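# Fit the camshaft into the engine case, gears in time

## Task

Push the camshaft's shaft fully into the open bearing on the front face of the loose engine case so its large gear engages the small crank gear with correct timing: the small gear's marked tooth has to land in one of the two marked gaps on the large gear as they rotate. The engine case must end up still standing upright.

## Robot and tools

Robot: two arms, left_arm and right_arm, each with a two-finger parallel gripper and a wrist camera (cam_left_wrist and cam_right_wrist, each 896x504). Only these two cameras exist.

Frames. The scene frame has its origin at table-top height, halfway between the arms' nominal bases; +z is up, +x points out over the table, and left_arm sits on the +y side. Calibrated bases: left_arm at (-0.002, +0.322, 0) m, right_arm at (-0.021, -0.347, 0) m, each yawed very slightly. Every hand pose, target and offset for an arm is expressed in that arm's own base frame; rotations pivot about the Hand target position. On the gripper, the fingers extend along its +z axis and close along its y axis. end_effector_position is the point midway between the finger pads, just under 1 cm back from the tips.

execute_actions(actions, cameras). actions is a list of actions; each action is a list of 1 to 15 rows, one row per 1/30 s step, and a short action repeats its final row until 15 steps pass. Every row is a single list of 14 numbers in [-1, 1] covering both arms: dx, dy, dz, rx, ry, rz, opening for left_arm, then the same seven for right_arm. The six pose numbers are an offset from that arm's Hand target as it stood when the action began (not from the previous row); 1.0 equals 0.6 m for dx/dy/dz and 180 degrees for the rotation vector rx, ry, rz. Because each action restarts from the current Hand target, sending the same offset twice moves twice as far. All zeros re-requests the current Hand target. opening is absolute, not an offset: +1 fully open (about 87 mm between pads), +0.5 about 69 mm, 0 about 43 mm, -0.5 about 18 mm, -1 closed. A 0 there is a real command, so to leave a gripper alone resend its current value. cameras: list of names, ["all"], or []; images come by default only with an empty actions list, which also shows the full state.

move(target, speed, blend, opening_speed, blocking, cameras). target is one 14-number row in the same layout and scale, or a list of up to 15 such rows visited in turn; every row is an offset from the Hand targets at the start of the move, not from the previous row. speed: path top speed in m/s, 0.002 to 2.9, default 0.25 (rotation capped at twice that in rad/s); one value or one per target. blend: corner rounding in metres for lists, default 0 (stop at each). opening_speed: rate of the opening change per second on the -1..+1 scale, at least 0.2. blocking=false returns after about 0.5 s while the move continues. Paths are straight lines that ignore obstacles and the other arm; grippers lag and overshoot more when fast or when the arm is nearly straight. Avoid paths passing close to an arm's own base. The result adds a move: line giving the ending (done, off_target, moving, held, fault) and any limits (paced = pose was clipped, held = steps withheld).

wait(seconds 0 to 10, cameras) lets time pass holding commands. stop(cameras) brakes a running move. zoom_image(camera, region=[x0, y0, x1, y1]) magnifies part of the newest image of cam_left_wrist or cam_right_wrist, pixels from top-left, at most 504 by 504. read_manual(section="licences") returns licence text only. finished_scene(scene) ends the current scene, given its number; it is irreversible, so call it only when the camshaft is seated, timed and the case upright, with nothing held.

Results. end_effector_position (m) and end_effector_quat_wxyz are in the arm's base frame and may be off by a few centimetres. Hand target is the last commanded pose after clipping; the gripper often rests short of it, and the next command, even zeros, asks for it again; if still short, add the missing distance. Each control step limits commanded orientation to within 40 degrees of the measured one. Tool commands lists current gripper commands. grip_measured reads finger position on the command scale (Joint positions' last value uses 0 closed to 1 open); it may be off by about 1 mm. To grip, command roughly 0.04 below the reading at first contact for full force (about 20 N per pad). Joint torques are total drive output in joint order, with joints 1 to 3 wrapping at ±28 N m. Joint velocities may read within noise. Step readings list positions at some steps of action calls. Motor temperatures: MOTOR HOT at 75 °C; at 90 °C the arm folds and stops working; at 100 °C it goes limp. Holding loads, stretching out, or pushing at unreachable poses heats motors.

Cautions. Friction and gravity can leave the gripper low, short or tilted, especially far out; small moves may not happen or go sideways, so check pose after each move and correct tilt. An arm blocked by something keeps pressing until commanded back past its gripper. Fast contact and targets far beyond contact push hard. Do not drop the camshaft or release it while moving, do not slam or knock over the engine case, keep anything from leaving the table, keep the two grippers, cameras and fingers from touching each other, and avoid loading the camera cables. A loose object may occasionally get nudged by outside disturbances.

Each tool is called after "Request:" by a JSON object that holds its "op" and its "data", one argument or row to a line.

## Session

Request:
{"op": "execute_actions", "data": {
  "actions": []
}}

Scene clock: 0.00 s.
left_arm: end_effector_position=(+0.3891, -0.1244, +0.2653) grip_measured=+1.000 end_effector_quat_wxyz=(+0.474, -0.093, +0.869, -0.105) | right_arm: end_effector_position=(+0.3273, +0.0246, +0.2635) grip_measured=+0.964 end_effector_quat_wxyz=(+0.419, +0.322, +0.848, +0.048)
Joint positions: left_arm=[-0.353 1.391 1.384 -0.563 -0.204 -0.454 1] | right_arm=[0.152 1.22 1.36 -0.881 0.302 0.744 0.982]
Joint velocities: within noise
Joint torques (N m): no reading
Motor temperatures (°C): left_arm=[24 23 25 26 22 23 21] | right_arm=[22 26 31 24 23 23 23]
Heat: left arm: 26 °C; right arm: 31 °C.
Hand target: left_arm +0.3901, -0.1243, +0.2769; +0.486, -0.095, +0.862, -0.110 | right_arm +0.3278, +0.0246, +0.2685; +0.424, +0.322, +0.845, +0.051
Tool commands: left_gripper/opening=+1.0 right_gripper/opening=+1.0

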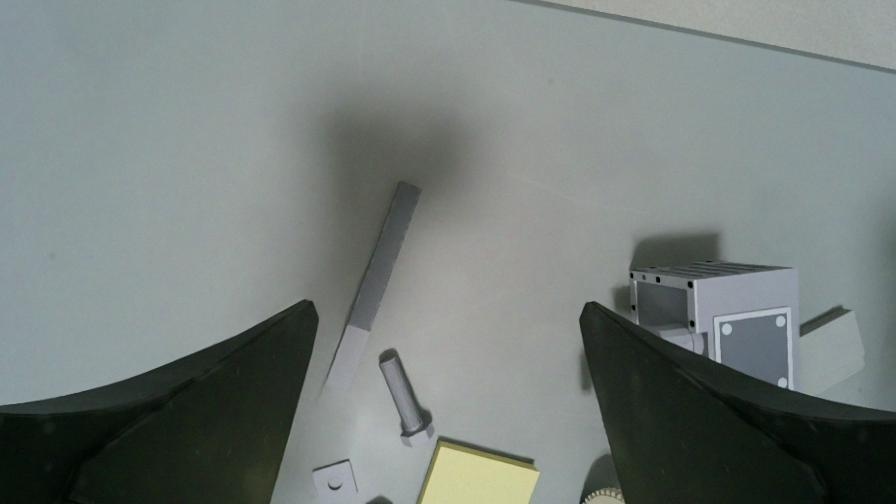

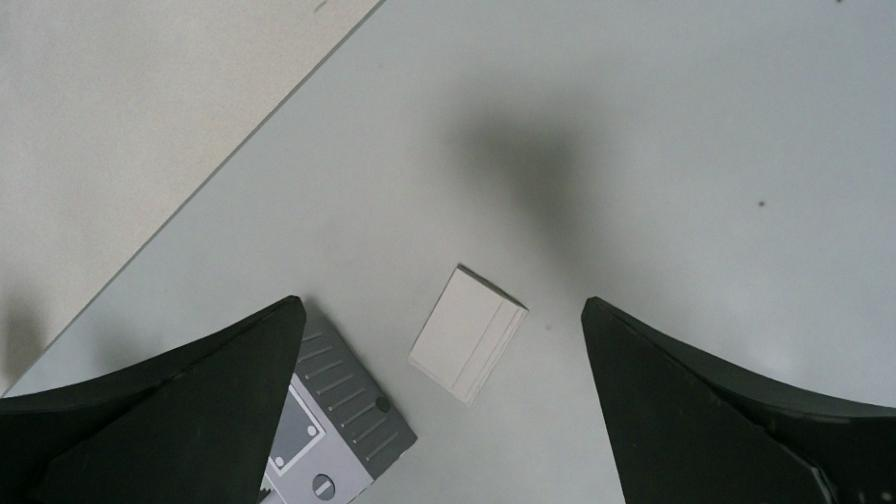

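Request:
{"op": "move", "data": {
  "target": [-0.1,-0.17,0.02,0,0,0,1,-0.2,-0.25,0.05,0,0,0,0],
  "cameras": ["cam_left_wrist"]
}}

Scene clock: 19.83 s.
left_arm: end_effector_position=(+0.3280, -0.2257, +0.2775) grip_measured=+1.000 end_effector_quat_wxyz=(+0.478, -0.084, +0.868, -0.108) | right_arm: end_effector_position=(+0.2077, -0.1241, +0.2917) grip_measured=+0.000 end_effector_quat_wxyz=(+0.419, +0.329, +0.845, +0.053)
Joint positions: left_arm=[-0.773 1.423 1.476 -0.706 -0.541 -0.693 1] | right_arm=[-0.885 1.061 1.42 -1.167 -0.474 0.052 0.5]
Joint torques (N m): left_arm=[-0.34 -4.44 9.61 1.39 -0.37 -0.17] | right_arm=[-1.13 -0.77 10.04 1.49 -0.19 -0.13]
Heat: left arm: 29 °C; right arm: 34 °C.
Hand target: left_arm +0.3301, -0.2263, +0.2888; +0.486, -0.094, +0.862, -0.110 | right_arm +0.2079, -0.1254, +0.2985; +0.424, +0.322, +0.845, +0.051
Off the commanded pose: left_arm 0.012 m, 2 deg | right_arm 0.007 m, 1 deg.
move: off_target (left_arm)
Images, in order (width x height): cam_left_wrist 896x504.

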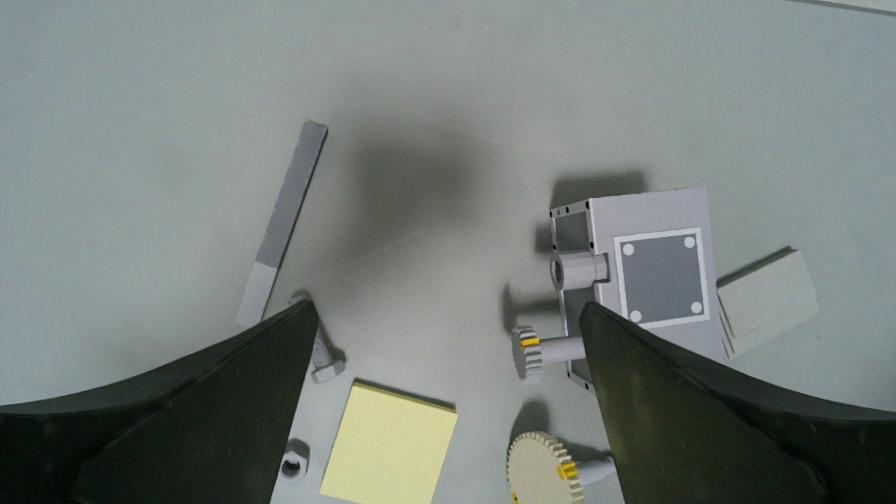

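Request:
{"op": "move", "data": {
  "target": [-0.212,-0.34,-0.13,0.184,0.325,-0.037,0,0,0,0,0,0,0,0],
  "cameras": ["cam_left_wrist"]
}}

Scene clock: 78.97 s.
left_arm: end_effector_position=(+0.2115, -0.4499, +0.2126) grip_measured=+0.000 end_effector_quat_wxyz=(+0.188, +0.048, +0.969, -0.151) | right_arm: end_effector_position=(+0.2076, -0.1239, +0.2916) grip_measured=+0.000 end_effector_quat_wxyz=(+0.419, +0.329, +0.845, +0.053)
Joint positions: left_arm=[-1.127 2.311 2.667 -1.472 -0.183 -0.986 0.5] | right_arm=[-0.885 1.061 1.42 -1.168 -0.475 0.051 0.5]
Joint torques (N m): left_arm=[0.68 -10.03 7.77 -0.02 -0.06 -0.16] | right_arm=[-1.11 -0.77 10.06 1.49 -0.2 -0.14]
Motor temperatures (°C): left_arm=[24 25 32 29 22 24 21] | right_arm=[22 25 44 27 23 23 23]
Heat: left arm: 32 °C; right arm: 44 °C.
Hand target: left_arm +0.2030, -0.4304, +0.2109; +0.016, +0.048, +0.987, +0.150 | right_arm +0.2079, -0.1253, +0.2985; +0.424, +0.322, +0.845, +0.051
Off the commanded pose: left_arm 0.022 m, 42 deg; orientation clipped | right_arm 0.007 m, 1 deg.
joint sent to its limit (left arm) — joint 4 (wrist pitch), lower limit. The joint targets are off in orientation, not in position.
move: off_target (left_arm); limits=paced
Images, in order (width x height): cam_left_wrist 896x504.

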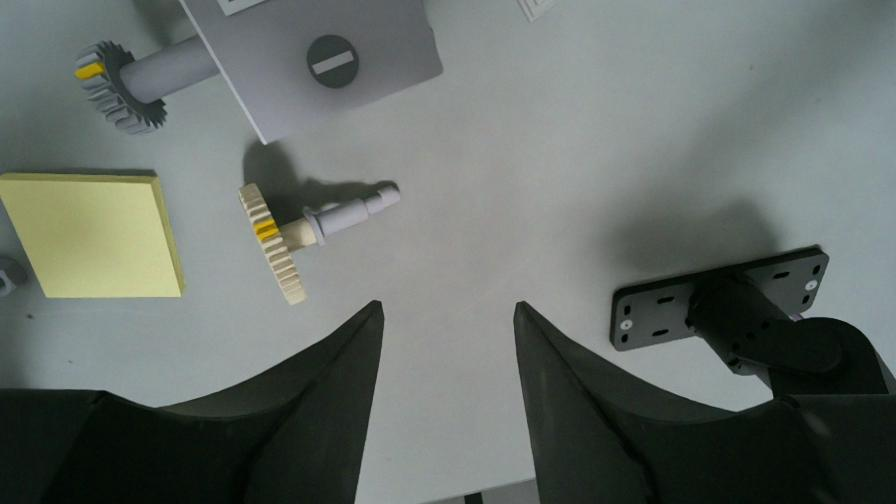

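Request:
{"op": "move", "data": {
  "target": [-0.043,0.02,-0.11,0.0107,0.005,0.047,0,0,0,0,0,0,0,0],
  "speed": 0.15,
  "cameras": ["cam_left_wrist"]
}}

Scene clock: 133.67 s.
left_arm: end_effector_position=(+0.1913, -0.4407, +0.1530) grip_measured=+0.000 end_effector_quat_wxyz=(+0.106, -0.028, +0.990, -0.087) | right_arm: end_effector_position=(+0.2076, -0.1239, +0.2916) grip_measured=+0.000 end_effector_quat_wxyz=(+0.419, +0.329, +0.845, +0.053)
Joint positions: left_arm=[-1.127 2.325 2.476 -1.474 -0.123 -1.168 0.5] | right_arm=[-0.885 1.061 1.42 -1.168 -0.475 0.051 0.5]
Joint torques (N m): left_arm=[-0.06 -10.07 5.07 -0.34 -0.05 -0.18] | right_arm=[-1.13 -0.76 10.06 1.49 -0.2 -0.14]
Motor temperatures (°C): left_arm=[24 30 32 26 22 24 21] | right_arm=[22 25 46 28 23 23 23]
Heat: left arm: 32 °C; right arm: 46 °C.
Hand target: left_arm +0.1772, -0.4183, +0.1449; -0.003, -0.023, +0.986, +0.167 | right_arm +0.2079, -0.1253, +0.2985; +0.424, +0.322, +0.845, +0.051
Off the commanded pose: left_arm 0.028 m, 32 deg | right_arm 0.007 m, 1 deg.
joint sent to its limit (left arm) — joint 4 (wrist pitch), lower limit. The joint targets are off in orientation, not in position.
move: off_target (left_arm)
Images, in order (width x height): cam_left_wrist 896x504.

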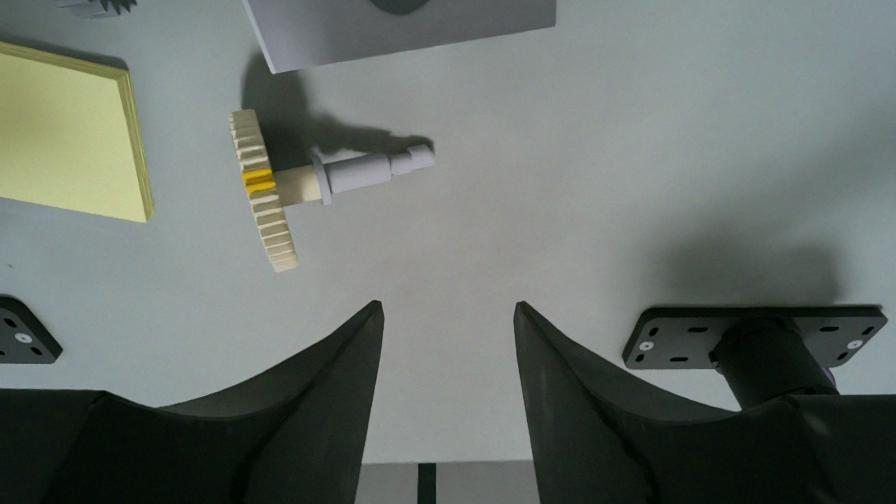

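Request:
{"op": "move", "data": {
  "target": [
    [-0.02,0.02,0.2,0,0,0,0,0,0,0,0,0,0,0],
    [0.305,0.75,0.258,-0.162,-0.336,-0.005,0,0,0,0,0,0,0,0]
  ],
  "speed": 0.3,
  "blend": 0.02
}}

Request:
{"op": "move", "data": {
  "target": [0,0,0,0,0,0,0,-0.007,0.62,-0.15,0.04,0.253,0.324,0],
  "speed": 0.25,
  "cameras": ["all"]
}}

Scene clock: 181.27 s.
left_arm: end_effector_position=(+0.3580, +0.0302, +0.2941) grip_measured=+0.000 end_effector_quat_wxyz=(+0.470, -0.105, +0.870, -0.109) | right_arm: end_effector_position=(+0.2076, -0.1239, +0.2916) grip_measured=+0.000 end_effector_quat_wxyz=(+0.419, +0.329, +0.845, +0.053)
Joint positions: left_arm=[0.244 1.284 1.433 -0.742 0.296 -0.153 0.5] | right_arm=[-0.885 1.061 1.42 -1.168 -0.475 0.051 0.5]
Joint torques (N m): left_arm=[0.96 -4.48 6 1.9 0.2 0.16] | right_arm=[-1.13 -0.77 10.06 1.49 -0.21 -0.14]
Motor temperatures (°C): left_arm=[24 35 30 26 22 24 21] | right_arm=[22 25 47 28 24 23 23]
Heat: left arm: 35 °C; right arm: 47 °C.
Hand target: left_arm +0.3601, +0.0316, +0.2996; +0.484, -0.095, +0.863, -0.109 | right_arm +0.2079, -0.1254, +0.2985; +0.424, +0.322, +0.845, +0.051
Off the commanded pose: left_arm 0.006 m, 2 deg | right_arm 0.007 m, 1 deg.
move: done; limits=paced

Scene clock: 184.60 s.
left_arm: end_effector_position=(+0.3580, +0.0301, +0.2942) grip_measured=+0.000 end_effector_quat_wxyz=(+0.470, -0.104, +0.870, -0.109) | right_arm: end_effector_position=(+0.2030, +0.2429, +0.2049) grip_measured=+0.000 end_effector_quat_wxyz=(-0.017, -0.095, +0.981, +0.168)
Joint positions: left_arm=[0.244 1.284 1.433 -0.742 0.297 -0.153 0.5] | right_arm=[0.649 1.749 1.791 -1.459 -0.303 0.48 0.5]
Joint torques (N m): left_arm=[0.98 -4.48 6.01 1.9 0.19 0.16] | right_arm=[-0.08 -6.38 10.09 0.59 -0.14 -0.03]
Heat: left arm: 34 °C; right arm: 47 °C.
Hand target: left_arm +0.3601, +0.0316, +0.2996; +0.484, -0.094, +0.863, -0.109 | right_arm +0.2036, +0.2467, +0.2086; -0.018, -0.100, +0.980, +0.172
Off the commanded pose: left_arm 0.006 m, 2 deg | right_arm 0.005 m, 1 deg.
move: done

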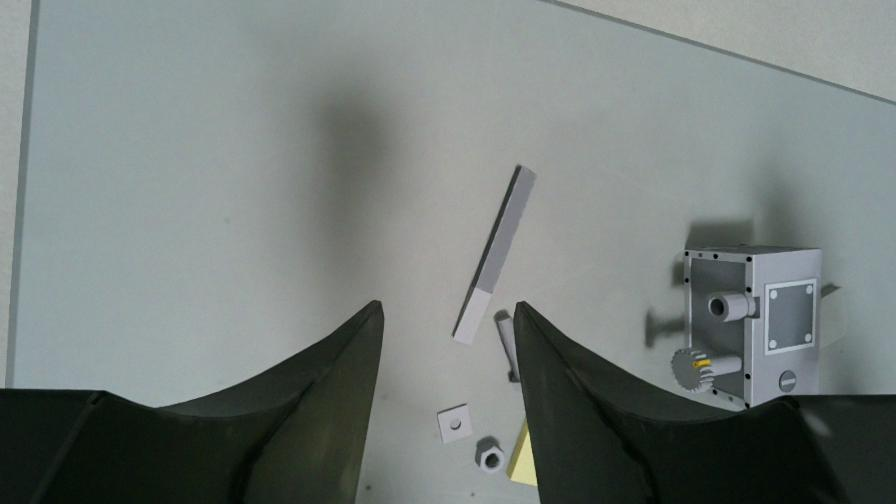

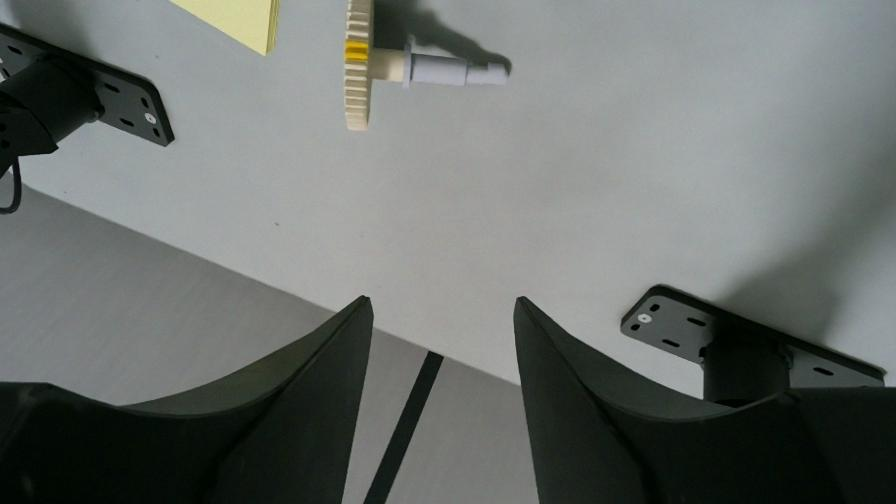

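Request:
{"op": "zoom_image", "data": {
  "camera": "cam_left_wrist",
  "region": [640, 230, 830, 410]
}}

Scaled by 2.653 from the camera's 896x504 image, which has a finer 1280x720 frame.

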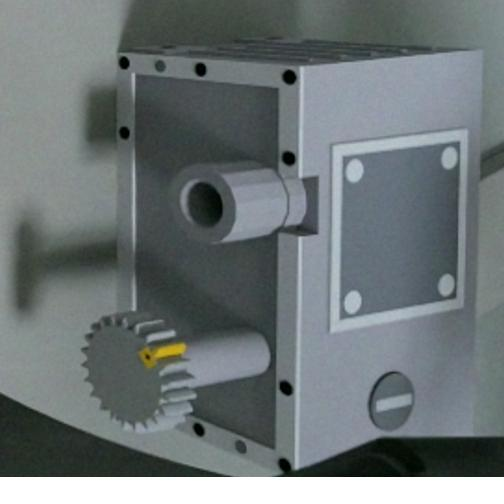

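Request:
{"op": "move", "data": {
  "target": [0,0,0,0,0,0,0,-0.0225,0.1085,-0.1,-0.0106,0.051,0.019,0],
  "speed": 0.15,
  "cameras": ["cam_right_wrist"]
}}

Scene clock: 238.13 s.
left_arm: end_effector_position=(+0.3580, +0.0301, +0.2942) grip_measured=+0.000 end_effector_quat_wxyz=(+0.470, -0.104, +0.870, -0.109) | right_arm: end_effector_position=(+0.1855, +0.3022, +0.1468) grip_measured=+0.000 end_effector_quat_wxyz=(-0.109, -0.118, +0.975, +0.152)
Joint positions: left_arm=[0.244 1.284 1.433 -0.742 0.297 -0.153 0.5] | right_arm=[0.78 1.981 1.825 -1.4 -0.376 0.542 0.5]
Joint torques (N m): left_arm=[0.96 -4.48 6.02 1.91 0.19 0.15] | right_arm=[-0.08 -8.24 10.07 0.62 -0.18 0.18]
Motor temperatures (°C): left_arm=[24 29 30 30 22 24 21] | right_arm=[22 27 46 26 23 23 23]
Heat: left arm: 30 °C; right arm: 46 °C.
Hand target: left_arm +0.3601, +0.0316, +0.2996; +0.484, -0.094, +0.863, -0.109 | right_arm +0.1902, +0.3117, +0.1484; -0.103, -0.115, +0.974, +0.163
Off the commanded pose: left_arm 0.006 m, 2 deg | right_arm 0.011 m, 1 deg.
move: off_target (right_arm)
Images, in order (width x height): cam_right_wrist 896x504.

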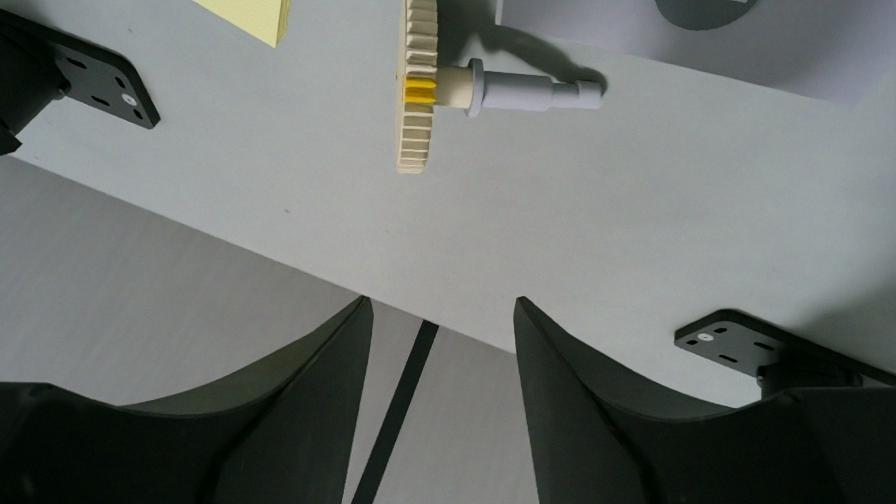

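Request:
{"op": "move", "data": {
  "target": [0,0,0,0,0,0,0,-0.027,0.025,-0.045,0.0106,-0.051,-0.019,0],
  "speed": 0.12,
  "cameras": ["all"]
}}

Scene clock: 276.77 s.
left_arm: end_effector_position=(+0.3581, +0.0301, +0.2943) grip_measured=+0.000 end_effector_quat_wxyz=(+0.470, -0.104, +0.870, -0.109) | right_arm: end_effector_position=(+0.1738, +0.3255, +0.1120) grip_measured=+0.000 end_effector_quat_wxyz=(-0.036, -0.102, +0.981, +0.162)
Joint positions: left_arm=[0.244 1.284 1.433 -0.741 0.297 -0.153 0.5] | right_arm=[0.877 1.875 1.57 -1.086 -0.281 0.695 0.5]
Joint torques (N m): left_arm=[0.96 -4.46 6.01 1.9 0.19 0.16] | right_arm=[0.1 -12.83 6.53 0.94 0.09 0.2]
Heat: left arm: 31 °C; right arm: 45 °C.
Hand target: left_arm +0.3601, +0.0316, +0.2996; +0.484, -0.094, +0.863, -0.109 | right_arm +0.1739, +0.3267, +0.1215; -0.018, -0.100, +0.980, +0.172
Off the commanded pose: left_arm 0.006 m, 2 deg | right_arm 0.010 m, 2 deg.
move: done

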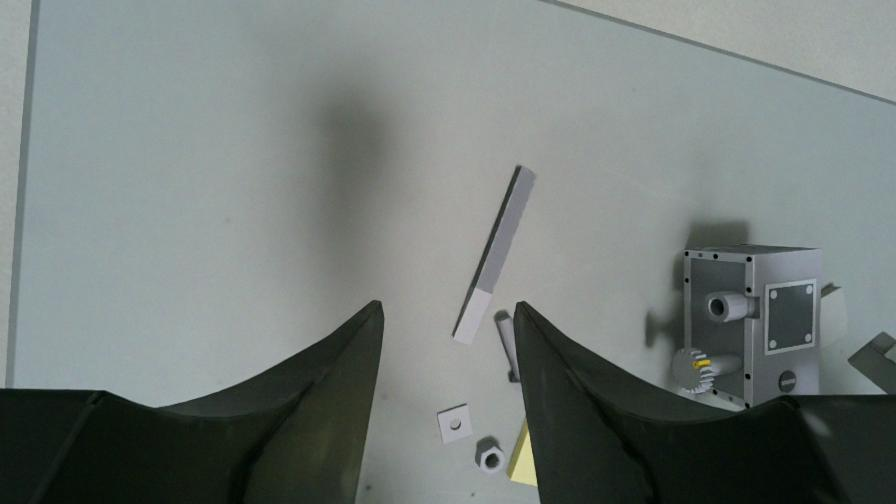

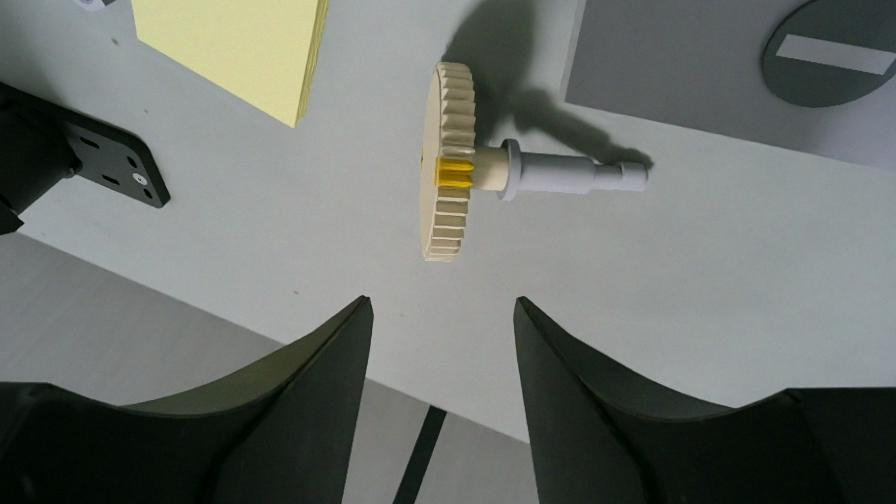

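Request:
{"op": "move", "data": {
  "target": [0,0,0,0,0,0,0,-0.002,0.019,-0.045,-0.0086,0.0092,-0.031,0],
  "speed": 0.1,
  "cameras": ["cam_right_wrist"]
}}

Scene clock: 297.00 s.
left_arm: end_effector_position=(+0.3581, +0.0301, +0.2943) grip_measured=+0.000 end_effector_quat_wxyz=(+0.470, -0.104, +0.870, -0.109) | right_arm: end_effector_position=(+0.1732, +0.3367, +0.0985) grip_measured=+0.000 end_effector_quat_wxyz=(-0.029, -0.054, +0.985, +0.164)
Joint positions: left_arm=[0.244 1.284 1.433 -0.741 0.297 -0.153 0.5] | right_arm=[0.897 1.875 1.514 -0.998 -0.261 0.816 0.5]
Joint torques (N m): left_arm=[0.96 -4.45 5.98 1.91 0.19 0.16] | right_arm=[0.27 -9.03 6.56 0.98 0.11 0.21]
Motor temperatures (°C): left_arm=[24 28 30 32 22 24 21] | right_arm=[22 36 44 26 23 23 23]
Heat: left arm: 32 °C; right arm: 44 °C.
Hand target: left_arm +0.3601, +0.0316, +0.2996; +0.484, -0.094, +0.863, -0.109 | right_arm +0.1727, +0.3381, +0.0944; -0.025, -0.050, +0.985, +0.161
Off the commanded pose: left_arm 0.006 m, 2 deg | right_arm 0.004 m, 1 deg.
move: done
Images, in order (width x height): cam_right_wrist 896x504.

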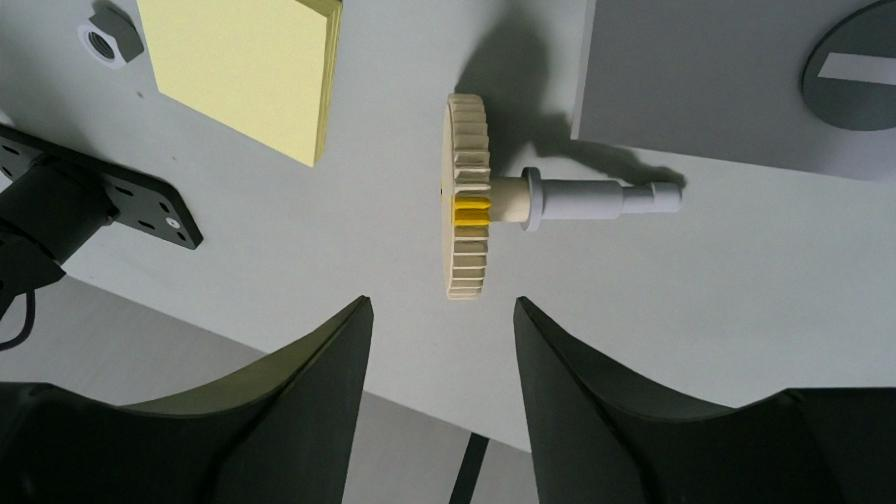

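Request:
{"op": "move", "data": {
  "target": [0,0,0,0,0,0,0,-0.005,0.0,-0.05,0,0,0,-0.1],
  "speed": 0.1,
  "cameras": ["cam_right_wrist"]
}}

Scene clock: 308.43 s.
left_arm: end_effector_position=(+0.3581, +0.0301, +0.2943) grip_measured=+0.000 end_effector_quat_wxyz=(+0.470, -0.104, +0.870, -0.109) | right_arm: end_effector_position=(+0.1713, +0.3365, +0.0730) grip_measured=-0.100 end_effector_quat_wxyz=(-0.025, -0.053, +0.984, +0.168)
Joint positions: left_arm=[0.244 1.284 1.433 -0.741 0.297 -0.153 0.5] | right_arm=[0.901 1.875 1.41 -0.88 -0.259 0.823 0.45]
Joint torques (N m): left_arm=[0.98 -4.45 6 1.9 0.19 0.15] | right_arm=[0.5 -7.65 6.67 1.01 0.11 0.2]
Heat: left arm: 32 °C; right arm: 44 °C.
Hand target: left_arm +0.3601, +0.0316, +0.2996; +0.484, -0.094, +0.863, -0.109 | right_arm +0.1697, +0.3381, +0.0644; -0.025, -0.050, +0.985, +0.161
Off the commanded pose: left_arm 0.006 m, 2 deg | right_arm 0.009 m, 1 deg.
move: done
Images, in order (width x height): cam_right_wrist 896x504.

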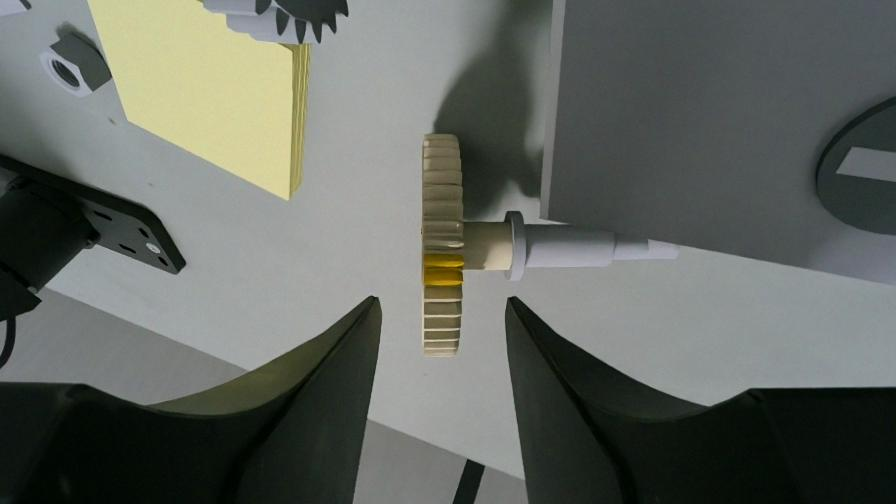

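Request:
{"op": "move", "data": {
  "target": [0,0,0,0,0,0,0,-0.005,0.003,-0.009,0,0,0,-0.1],
  "speed": 0.1
}}

Request:
{"op": "move", "data": {
  "target": [0,0,0,0,0,0,0,0,0,0,0,0,0,-0.9],
  "opening_speed": 0.5,
  "cameras": ["cam_right_wrist"]
}}

Scene clock: 318.53 s.
left_arm: end_effector_position=(+0.3581, +0.0301, +0.2943) grip_measured=+0.000 end_effector_quat_wxyz=(+0.470, -0.104, +0.870, -0.109) | right_arm: end_effector_position=(+0.1678, +0.3392, +0.0690) grip_measured=-0.100 end_effector_quat_wxyz=(-0.024, -0.055, +0.984, +0.170)
Joint positions: left_arm=[0.244 1.284 1.433 -0.741 0.297 -0.153 0.5] | right_arm=[0.913 1.875 1.393 -0.857 -0.257 0.832 0.45]
Joint torques (N m): left_arm=[0.95 -4.48 6 1.9 0.19 0.16] | right_arm=[0.27 -7.35 6.54 1.03 0.11 0.2]
Heat: left arm: 33 °C; right arm: 43 °C.
Hand target: left_arm +0.3601, +0.0316, +0.2996; +0.484, -0.094, +0.863, -0.109 | right_arm +0.1667, +0.3399, +0.0591; -0.025, -0.050, +0.985, +0.161
Off the commanded pose: left_arm 0.006 m, 2 deg | right_arm 0.010 m, 1 deg.
move: done

Scene clock: 320.33 s.
left_arm: end_effector_position=(+0.3581, +0.0301, +0.2943) grip_measured=+0.000 end_effector_quat_wxyz=(+0.470, -0.104, +0.870, -0.109) | right_arm: end_effector_position=(+0.1682, +0.3392, +0.0689) grip_measured=-0.668 end_effector_quat_wxyz=(-0.023, -0.054, +0.984, +0.170)
Joint positions: left_arm=[0.244 1.284 1.433 -0.741 0.297 -0.153 0.5] | right_arm=[0.913 1.875 1.393 -0.856 -0.256 0.833 0.166]
Joint torques (N m): left_arm=[0.95 -4.46 6 1.9 0.19 0.16] | right_arm=[0.27 -7.35 6.56 1.02 0.1 0.2]
Heat: left arm: 33 °C; right arm: 42 °C.
Hand target: left_arm +0.3601, +0.0316, +0.2996; +0.484, -0.094, +0.863, -0.109 | right_arm +0.1668, +0.3400, +0.0591; -0.025, -0.050, +0.985, +0.161
Off the commanded pose: left_arm 0.006 m, 2 deg | right_arm 0.010 m, 1 deg.
move: done
Images, in order (width x height): cam_right_wrist 896x504.

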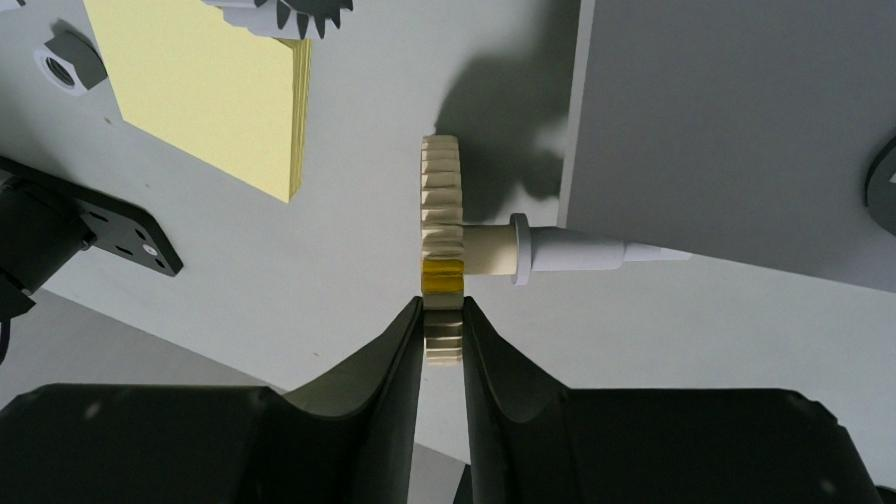

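Request:
{"op": "move", "data": {
  "target": [
    [0,0,0,0,0,0,0,0,0.0,0.23,0,0,0,-0.9],
    [0,0,0,0,0,0,0,0.08,0.2,0.3,-0.068,-0.2675,-0.032,-0.9],
    [0,0,0,0,0,0,0,0.239,0.2,0.318,-0.068,-0.2675,-0.032,-0.9]
  ],
  "speed": 0.2,
  "blend": 0.02,
  "cameras": ["all"]
}}

Scene clock: 345.33 s.
left_arm: end_effector_position=(+0.3581, +0.0301, +0.2943) grip_measured=+0.000 end_effector_quat_wxyz=(+0.470, -0.104, +0.870, -0.109) | right_arm: end_effector_position=(+0.3071, +0.4488, +0.2440) grip_measured=-0.668 end_effector_quat_wxyz=(+0.422, -0.072, +0.900, +0.079)
Joint positions: left_arm=[0.244 1.284 1.433 -0.741 0.297 -0.153 0.5] | right_arm=[1.118 2.412 2.833 -1.313 0.624 0.732 0.166]
Joint torques (N m): left_arm=[0.96 -4.46 5.98 1.9 0.19 0.16] | right_arm=[0.18 -10.61 10.03 1.79 0.46 -0.14]
Heat: left arm: 33 °C; right arm: 42 °C.
Hand target: left_arm +0.3601, +0.0316, +0.2996; +0.484, -0.094, +0.863, -0.109 | right_arm +0.3101, +0.4600, +0.2499; +0.381, -0.060, +0.922, +0.025
Off the commanded pose: left_arm 0.006 m, 2 deg | right_arm 0.013 m, 8 deg.
elbow stopped short (right arm): the move would have taken joint 3 (elbow) straighter than the controller allows.
move: off_target (right_arm)

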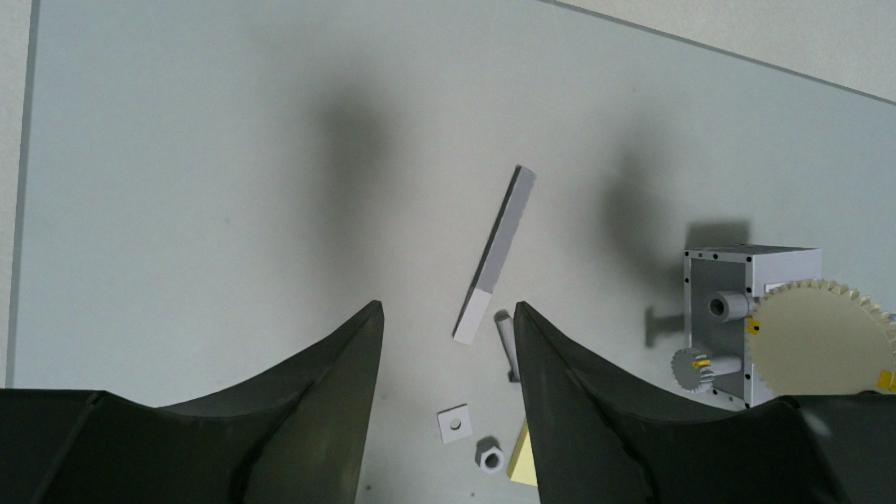

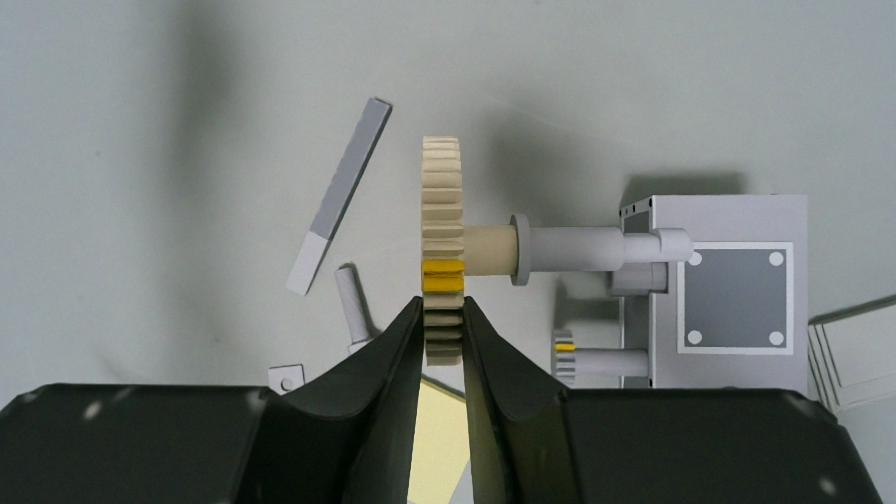

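Request:
{"op": "move", "data": {
  "target": [0,0,0,0,0,0,0,0,0.09,-0.06,0,0,0,-0.9],
  "cameras": ["cam_left_wrist","cam_right_wrist"]
}}

Scene clock: 395.27 s.
left_arm: end_effector_position=(+0.3582, +0.0301, +0.2943) grip_measured=+0.000 end_effector_quat_wxyz=(+0.470, -0.104, +0.869, -0.109) | right_arm: end_effector_position=(+0.3034, +0.5067, +0.2046) grip_measured=-0.668 end_effector_quat_wxyz=(+0.433, -0.083, +0.890, +0.114)
Joint positions: left_arm=[0.244 1.284 1.433 -0.741 0.297 -0.153 0.5] | right_arm=[1.167 2.529 2.839 -1.14 0.624 0.731 0.166]
Joint torques (N m): left_arm=[0.96 -4.48 6 1.9 0.19 0.16] | right_arm=[-0.44 -12.4 9.99 1.88 0.54 -0.13]
Heat: left arm: 34 °C; right arm: 48 °C.
Hand target: left_arm +0.3601, +0.0316, +0.2996; +0.484, -0.094, +0.863, -0.109 | right_arm +0.3101, +0.5139, +0.2138; +0.381, -0.060, +0.922, +0.025
Off the commanded pose: left_arm 0.006 m, 2 deg | right_arm 0.014 m, 13 deg.
elbow stopped short (right arm): the move would have taken joint 3 (elbow) straighter than the controller allows.
move: off_target (right_arm)

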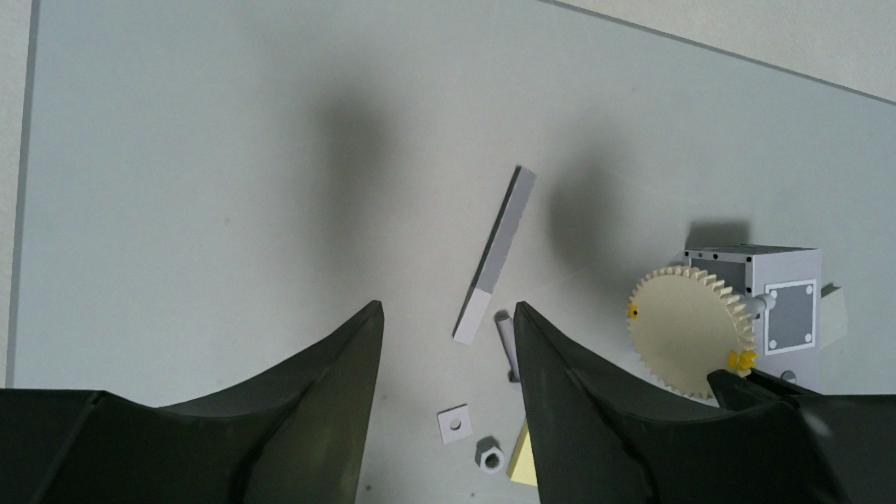

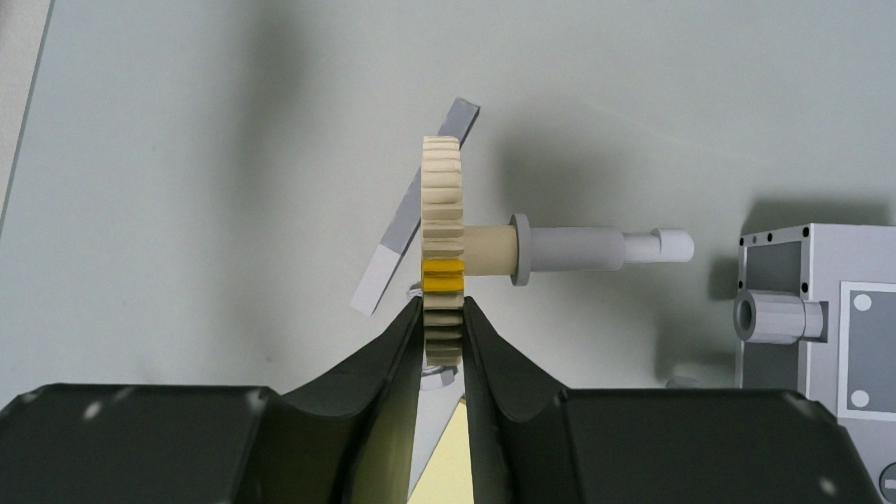

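Request:
{"op": "move", "data": {
  "target": [0,0,0,0,0,0,0,-0.04,-0.06,-0.123,0.002,-0.012,0.024,-0.9],
  "cameras": ["cam_left_wrist","cam_right_wrist"]
}}

Scene clock: 426.10 s.
left_arm: end_effector_position=(+0.3582, +0.0301, +0.2943) grip_measured=+0.000 end_effector_quat_wxyz=(+0.470, -0.104, +0.869, -0.109) | right_arm: end_effector_position=(+0.2857, +0.4717, +0.1121) grip_measured=-0.668 end_effector_quat_wxyz=(+0.372, -0.107, +0.922, +0.016)
Joint positions: left_arm=[0.244 1.284 1.433 -0.741 0.297 -0.153 0.5] | right_arm=[1.17 2.422 2.367 -1.046 0.626 0.784 0.166]
Joint torques (N m): left_arm=[0.95 -4.46 6 1.9 0.19 0.16] | right_arm=[0.49 -17.84 7.8 1.45 0.67 0.12]
Motor temperatures (°C): left_arm=[24 27 30 35 22 24 21] | right_arm=[22 37 49 32 24 23 25]
Heat: left arm: 35 °C; right arm: 49 °C.
Hand target: left_arm +0.3601, +0.0316, +0.2996; +0.484, -0.094, +0.863, -0.109 | right_arm +0.2862, +0.4779, +0.1400; +0.397, -0.094, +0.912, +0.041
Off the commanded pose: left_arm 0.006 m, 2 deg | right_arm 0.029 m, 4 deg.
move: off_target (right_arm)

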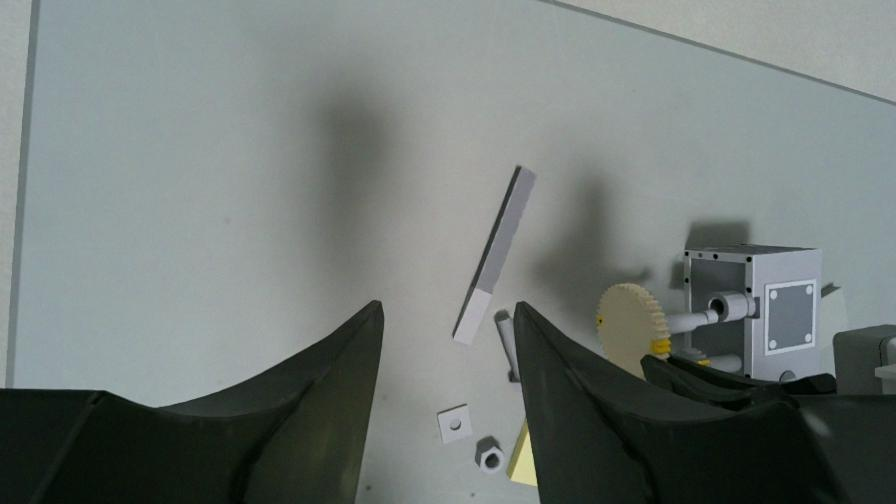

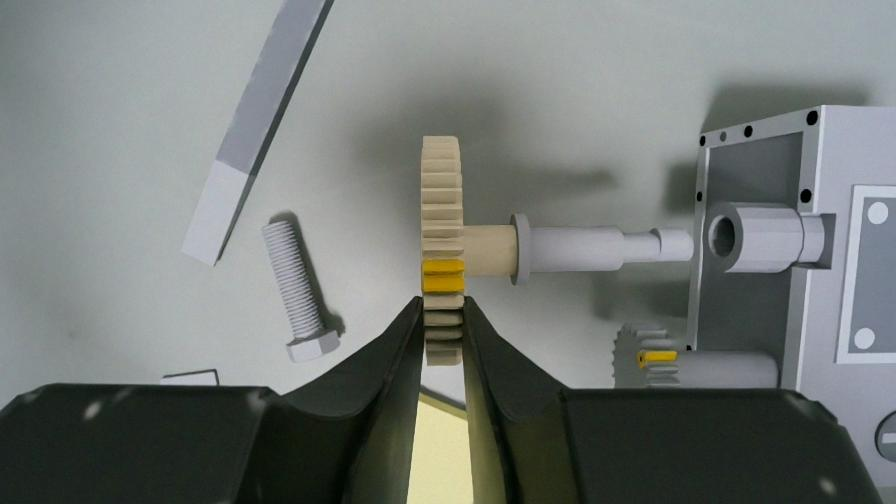

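Request:
{"op": "move", "data": {
  "target": [0,0,0,0,0,0,0,0.003,-0.003,-0.063,0,0,0,-0.9],
  "cameras": ["cam_left_wrist","cam_right_wrist"]
}}

Request:
{"op": "zoom_image", "data": {
  "camera": "cam_right_wrist",
  "region": [400, 100, 896, 400]
}}

Request:
{"op": "zoom_image", "data": {
  "camera": "cam_left_wrist",
  "region": [560, 230, 860, 410]
}}

Scene clock: 440.17 s.
left_arm: end_effector_position=(+0.3582, +0.0301, +0.2943) grip_measured=+0.000 end_effector_quat_wxyz=(+0.470, -0.104, +0.869, -0.109) | right_arm: end_effector_position=(+0.2854, +0.4699, +0.0695) grip_measured=-0.668 end_effector_quat_wxyz=(+0.374, -0.107, +0.921, +0.012)
Joint positions: left_arm=[0.244 1.284 1.433 -0.741 0.297 -0.153 0.5] | right_arm=[1.172 2.395 2.148 -0.86 0.634 0.785 0.166]
Joint torques (N m): left_arm=[0.96 -4.46 6.01 1.9 0.19 0.16] | right_arm=[-0.05 -19.18 7.46 1.44 0.58 0.05]
Motor temperatures (°C): left_arm=[24 27 30 35 22 24 21] | right_arm=[22 42 48 31 24 23 25]
Heat: left arm: 35 °C; right arm: 48 °C.
Hand target: left_arm +0.3601, +0.0316, +0.2996; +0.484, -0.094, +0.863, -0.109 | right_arm +0.2880, +0.4761, +0.1023; +0.397, -0.094, +0.912, +0.041
Off the commanded pose: left_arm 0.006 m, 2 deg | right_arm 0.033 m, 5 deg.
move: off_target (right_arm)

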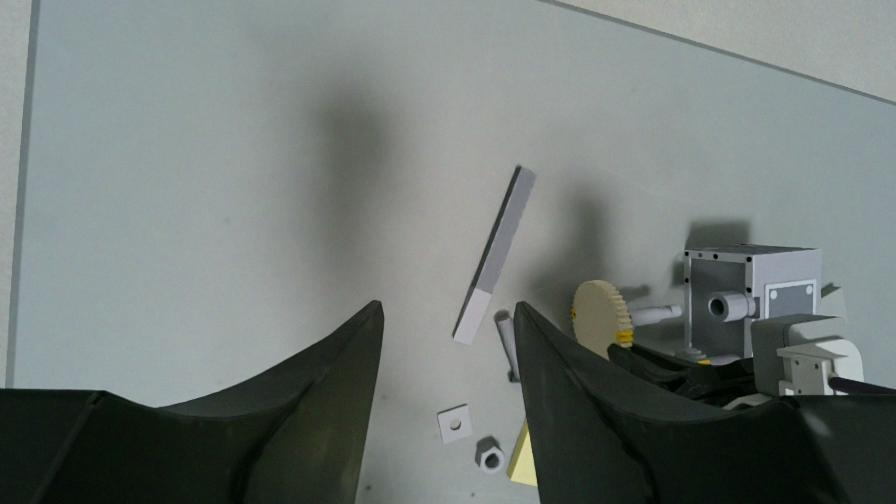

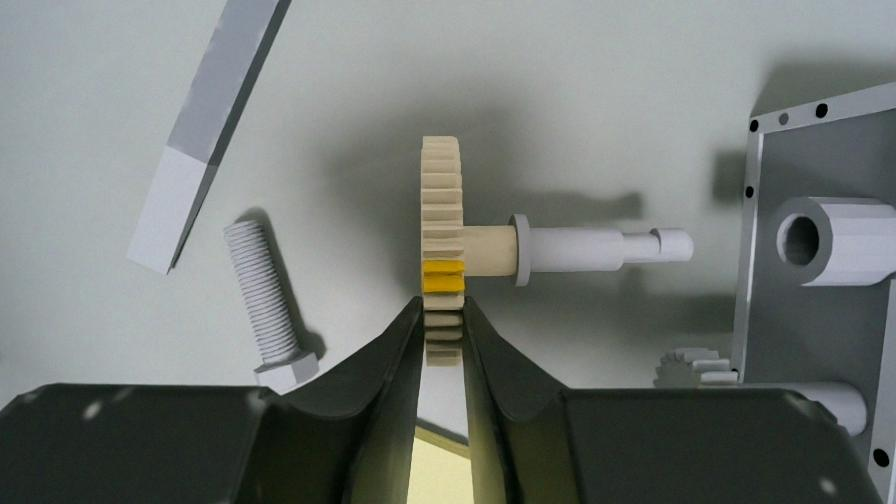

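Scaled by 1.016 from the camera's 896x504 image, which has a finer 1280x720 frame.

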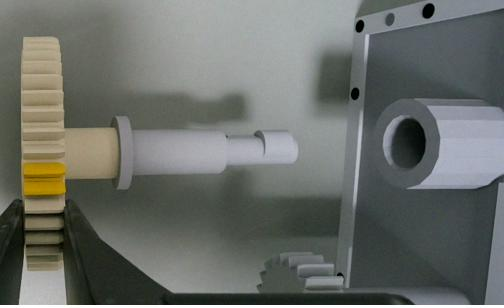

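Scaled by 1.680 from the camera's 896x504 image, which has a finer 1280x720 frame.

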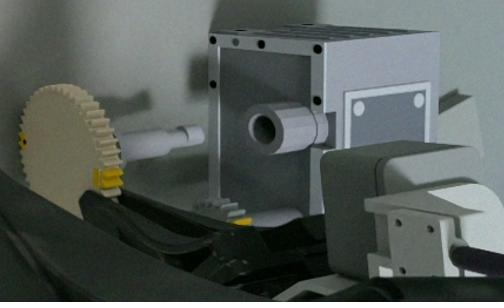

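Request:
{"op": "move", "data": {
  "target": [0,0,0,0,0,0,0,0.004,0.0,0.042,0.018,0.004,0,-0.9],
  "cameras": ["cam_right_wrist"]
}}

Request:
{"op": "zoom_image", "data": {
  "camera": "cam_right_wrist",
  "region": [400, 100, 896, 400]
}}

Scene clock: 459.53 s.
left_arm: end_effector_position=(+0.3582, +0.0301, +0.2943) grip_measured=+0.000 end_effector_quat_wxyz=(+0.470, -0.104, +0.869, -0.109) | right_arm: end_effector_position=(+0.2821, +0.4743, +0.0924) grip_measured=-0.668 end_effector_quat_wxyz=(+0.374, -0.104, +0.921, +0.040)
Joint positions: left_arm=[0.244 1.284 1.433 -0.741 0.297 -0.153 0.5] | right_arm=[1.172 2.348 2.148 -0.859 0.605 0.785 0.166]
Joint torques (N m): left_arm=[0.96 -4.45 6 1.91 0.19 0.16] | right_arm=[-1.37 -18.36 9.54 1.33 0.51 0.11]
Motor temperatures (°C): left_arm=[24 27 30 36 22 24 21] | right_arm=[22 53 47 30 24 23 25]
Heat: left arm: 36 °C; right arm: 53 °C.
Hand target: left_arm +0.3601, +0.0316, +0.2996; +0.484, -0.094, +0.863, -0.109 | right_arm +0.2904, +0.4761, +0.1275; +0.394, -0.083, +0.913, +0.067
Off the commanded pose: left_arm 0.006 m, 2 deg | right_arm 0.036 m, 5 deg.
move: off_target (right_arm)
Images, in order (width x height): cam_right_wrist 896x504.

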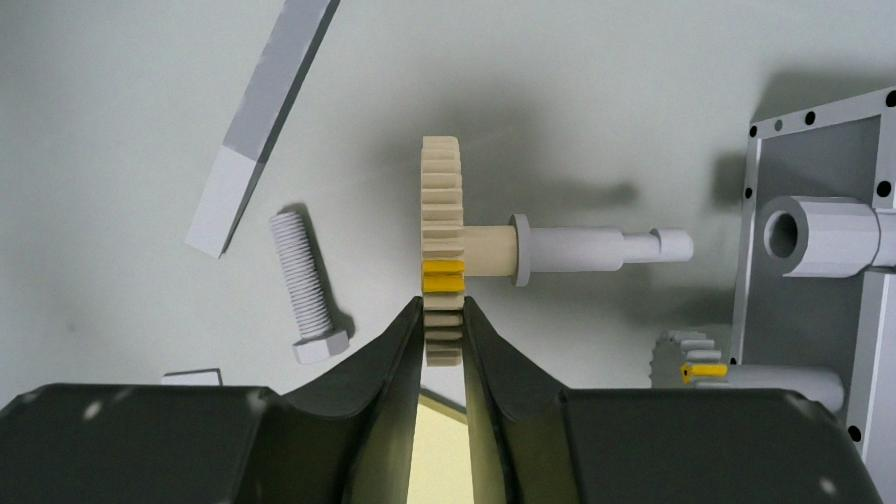

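Scaled by 1.016 from the camera's 896x504 image, which has a finer 1280x720 frame.

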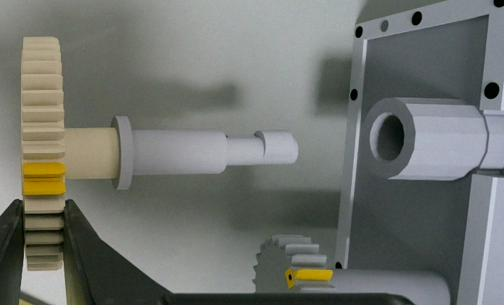

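Request:
{"op": "move", "data": {
  "target": [0,0,0,0,0,0,0,0.021,-0.064,0.002,0,0,0,-0.9],
  "speed": 0.12,
  "cameras": ["cam_right_wrist"]
}}

Request:
{"op": "zoom_image", "data": {
  "camera": "cam_right_wrist",
  "region": [400, 100, 896, 400]
}}

Scene clock: 474.00 s.
left_arm: end_effector_position=(+0.3582, +0.0301, +0.2943) grip_measured=+0.000 end_effector_quat_wxyz=(+0.470, -0.104, +0.869, -0.109) | right_arm: end_effector_position=(+0.2946, +0.4382, +0.0979) grip_measured=-0.667 end_effector_quat_wxyz=(+0.367, -0.094, +0.924, +0.046)
Joint positions: left_arm=[0.244 1.284 1.433 -0.741 0.297 -0.153 0.5] | right_arm=[1.111 2.199 1.919 -0.75 0.56 0.749 0.166]
Joint torques (N m): left_arm=[0.95 -4.46 6.01 1.9 0.19 0.16] | right_arm=[-1.13 -17.7 7.62 1.58 0.59 -0.11]
Heat: left arm: 36 °C; right arm: 53 °C.
Hand target: left_arm +0.3601, +0.0316, +0.2996; +0.484, -0.094, +0.863, -0.109 | right_arm +0.3029, +0.4378, +0.1287; +0.394, -0.083, +0.913, +0.067
Off the commanded pose: left_arm 0.006 m, 2 deg | right_arm 0.032 m, 4 deg.
move: off_target (right_arm)
Images, in order (width x height): cam_right_wrist 896x504.

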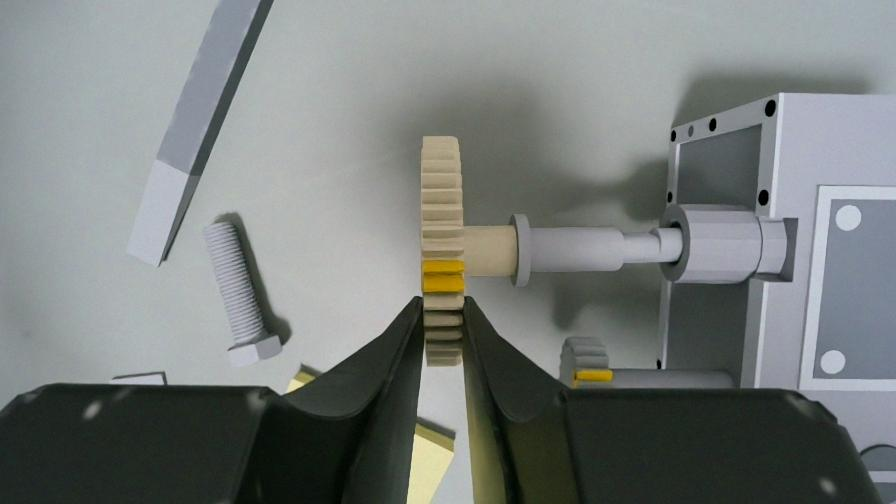

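Scaled by 1.016 from the camera's 896x504 image, which has a finer 1280x720 frame.

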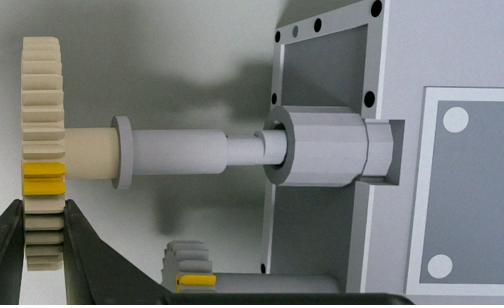

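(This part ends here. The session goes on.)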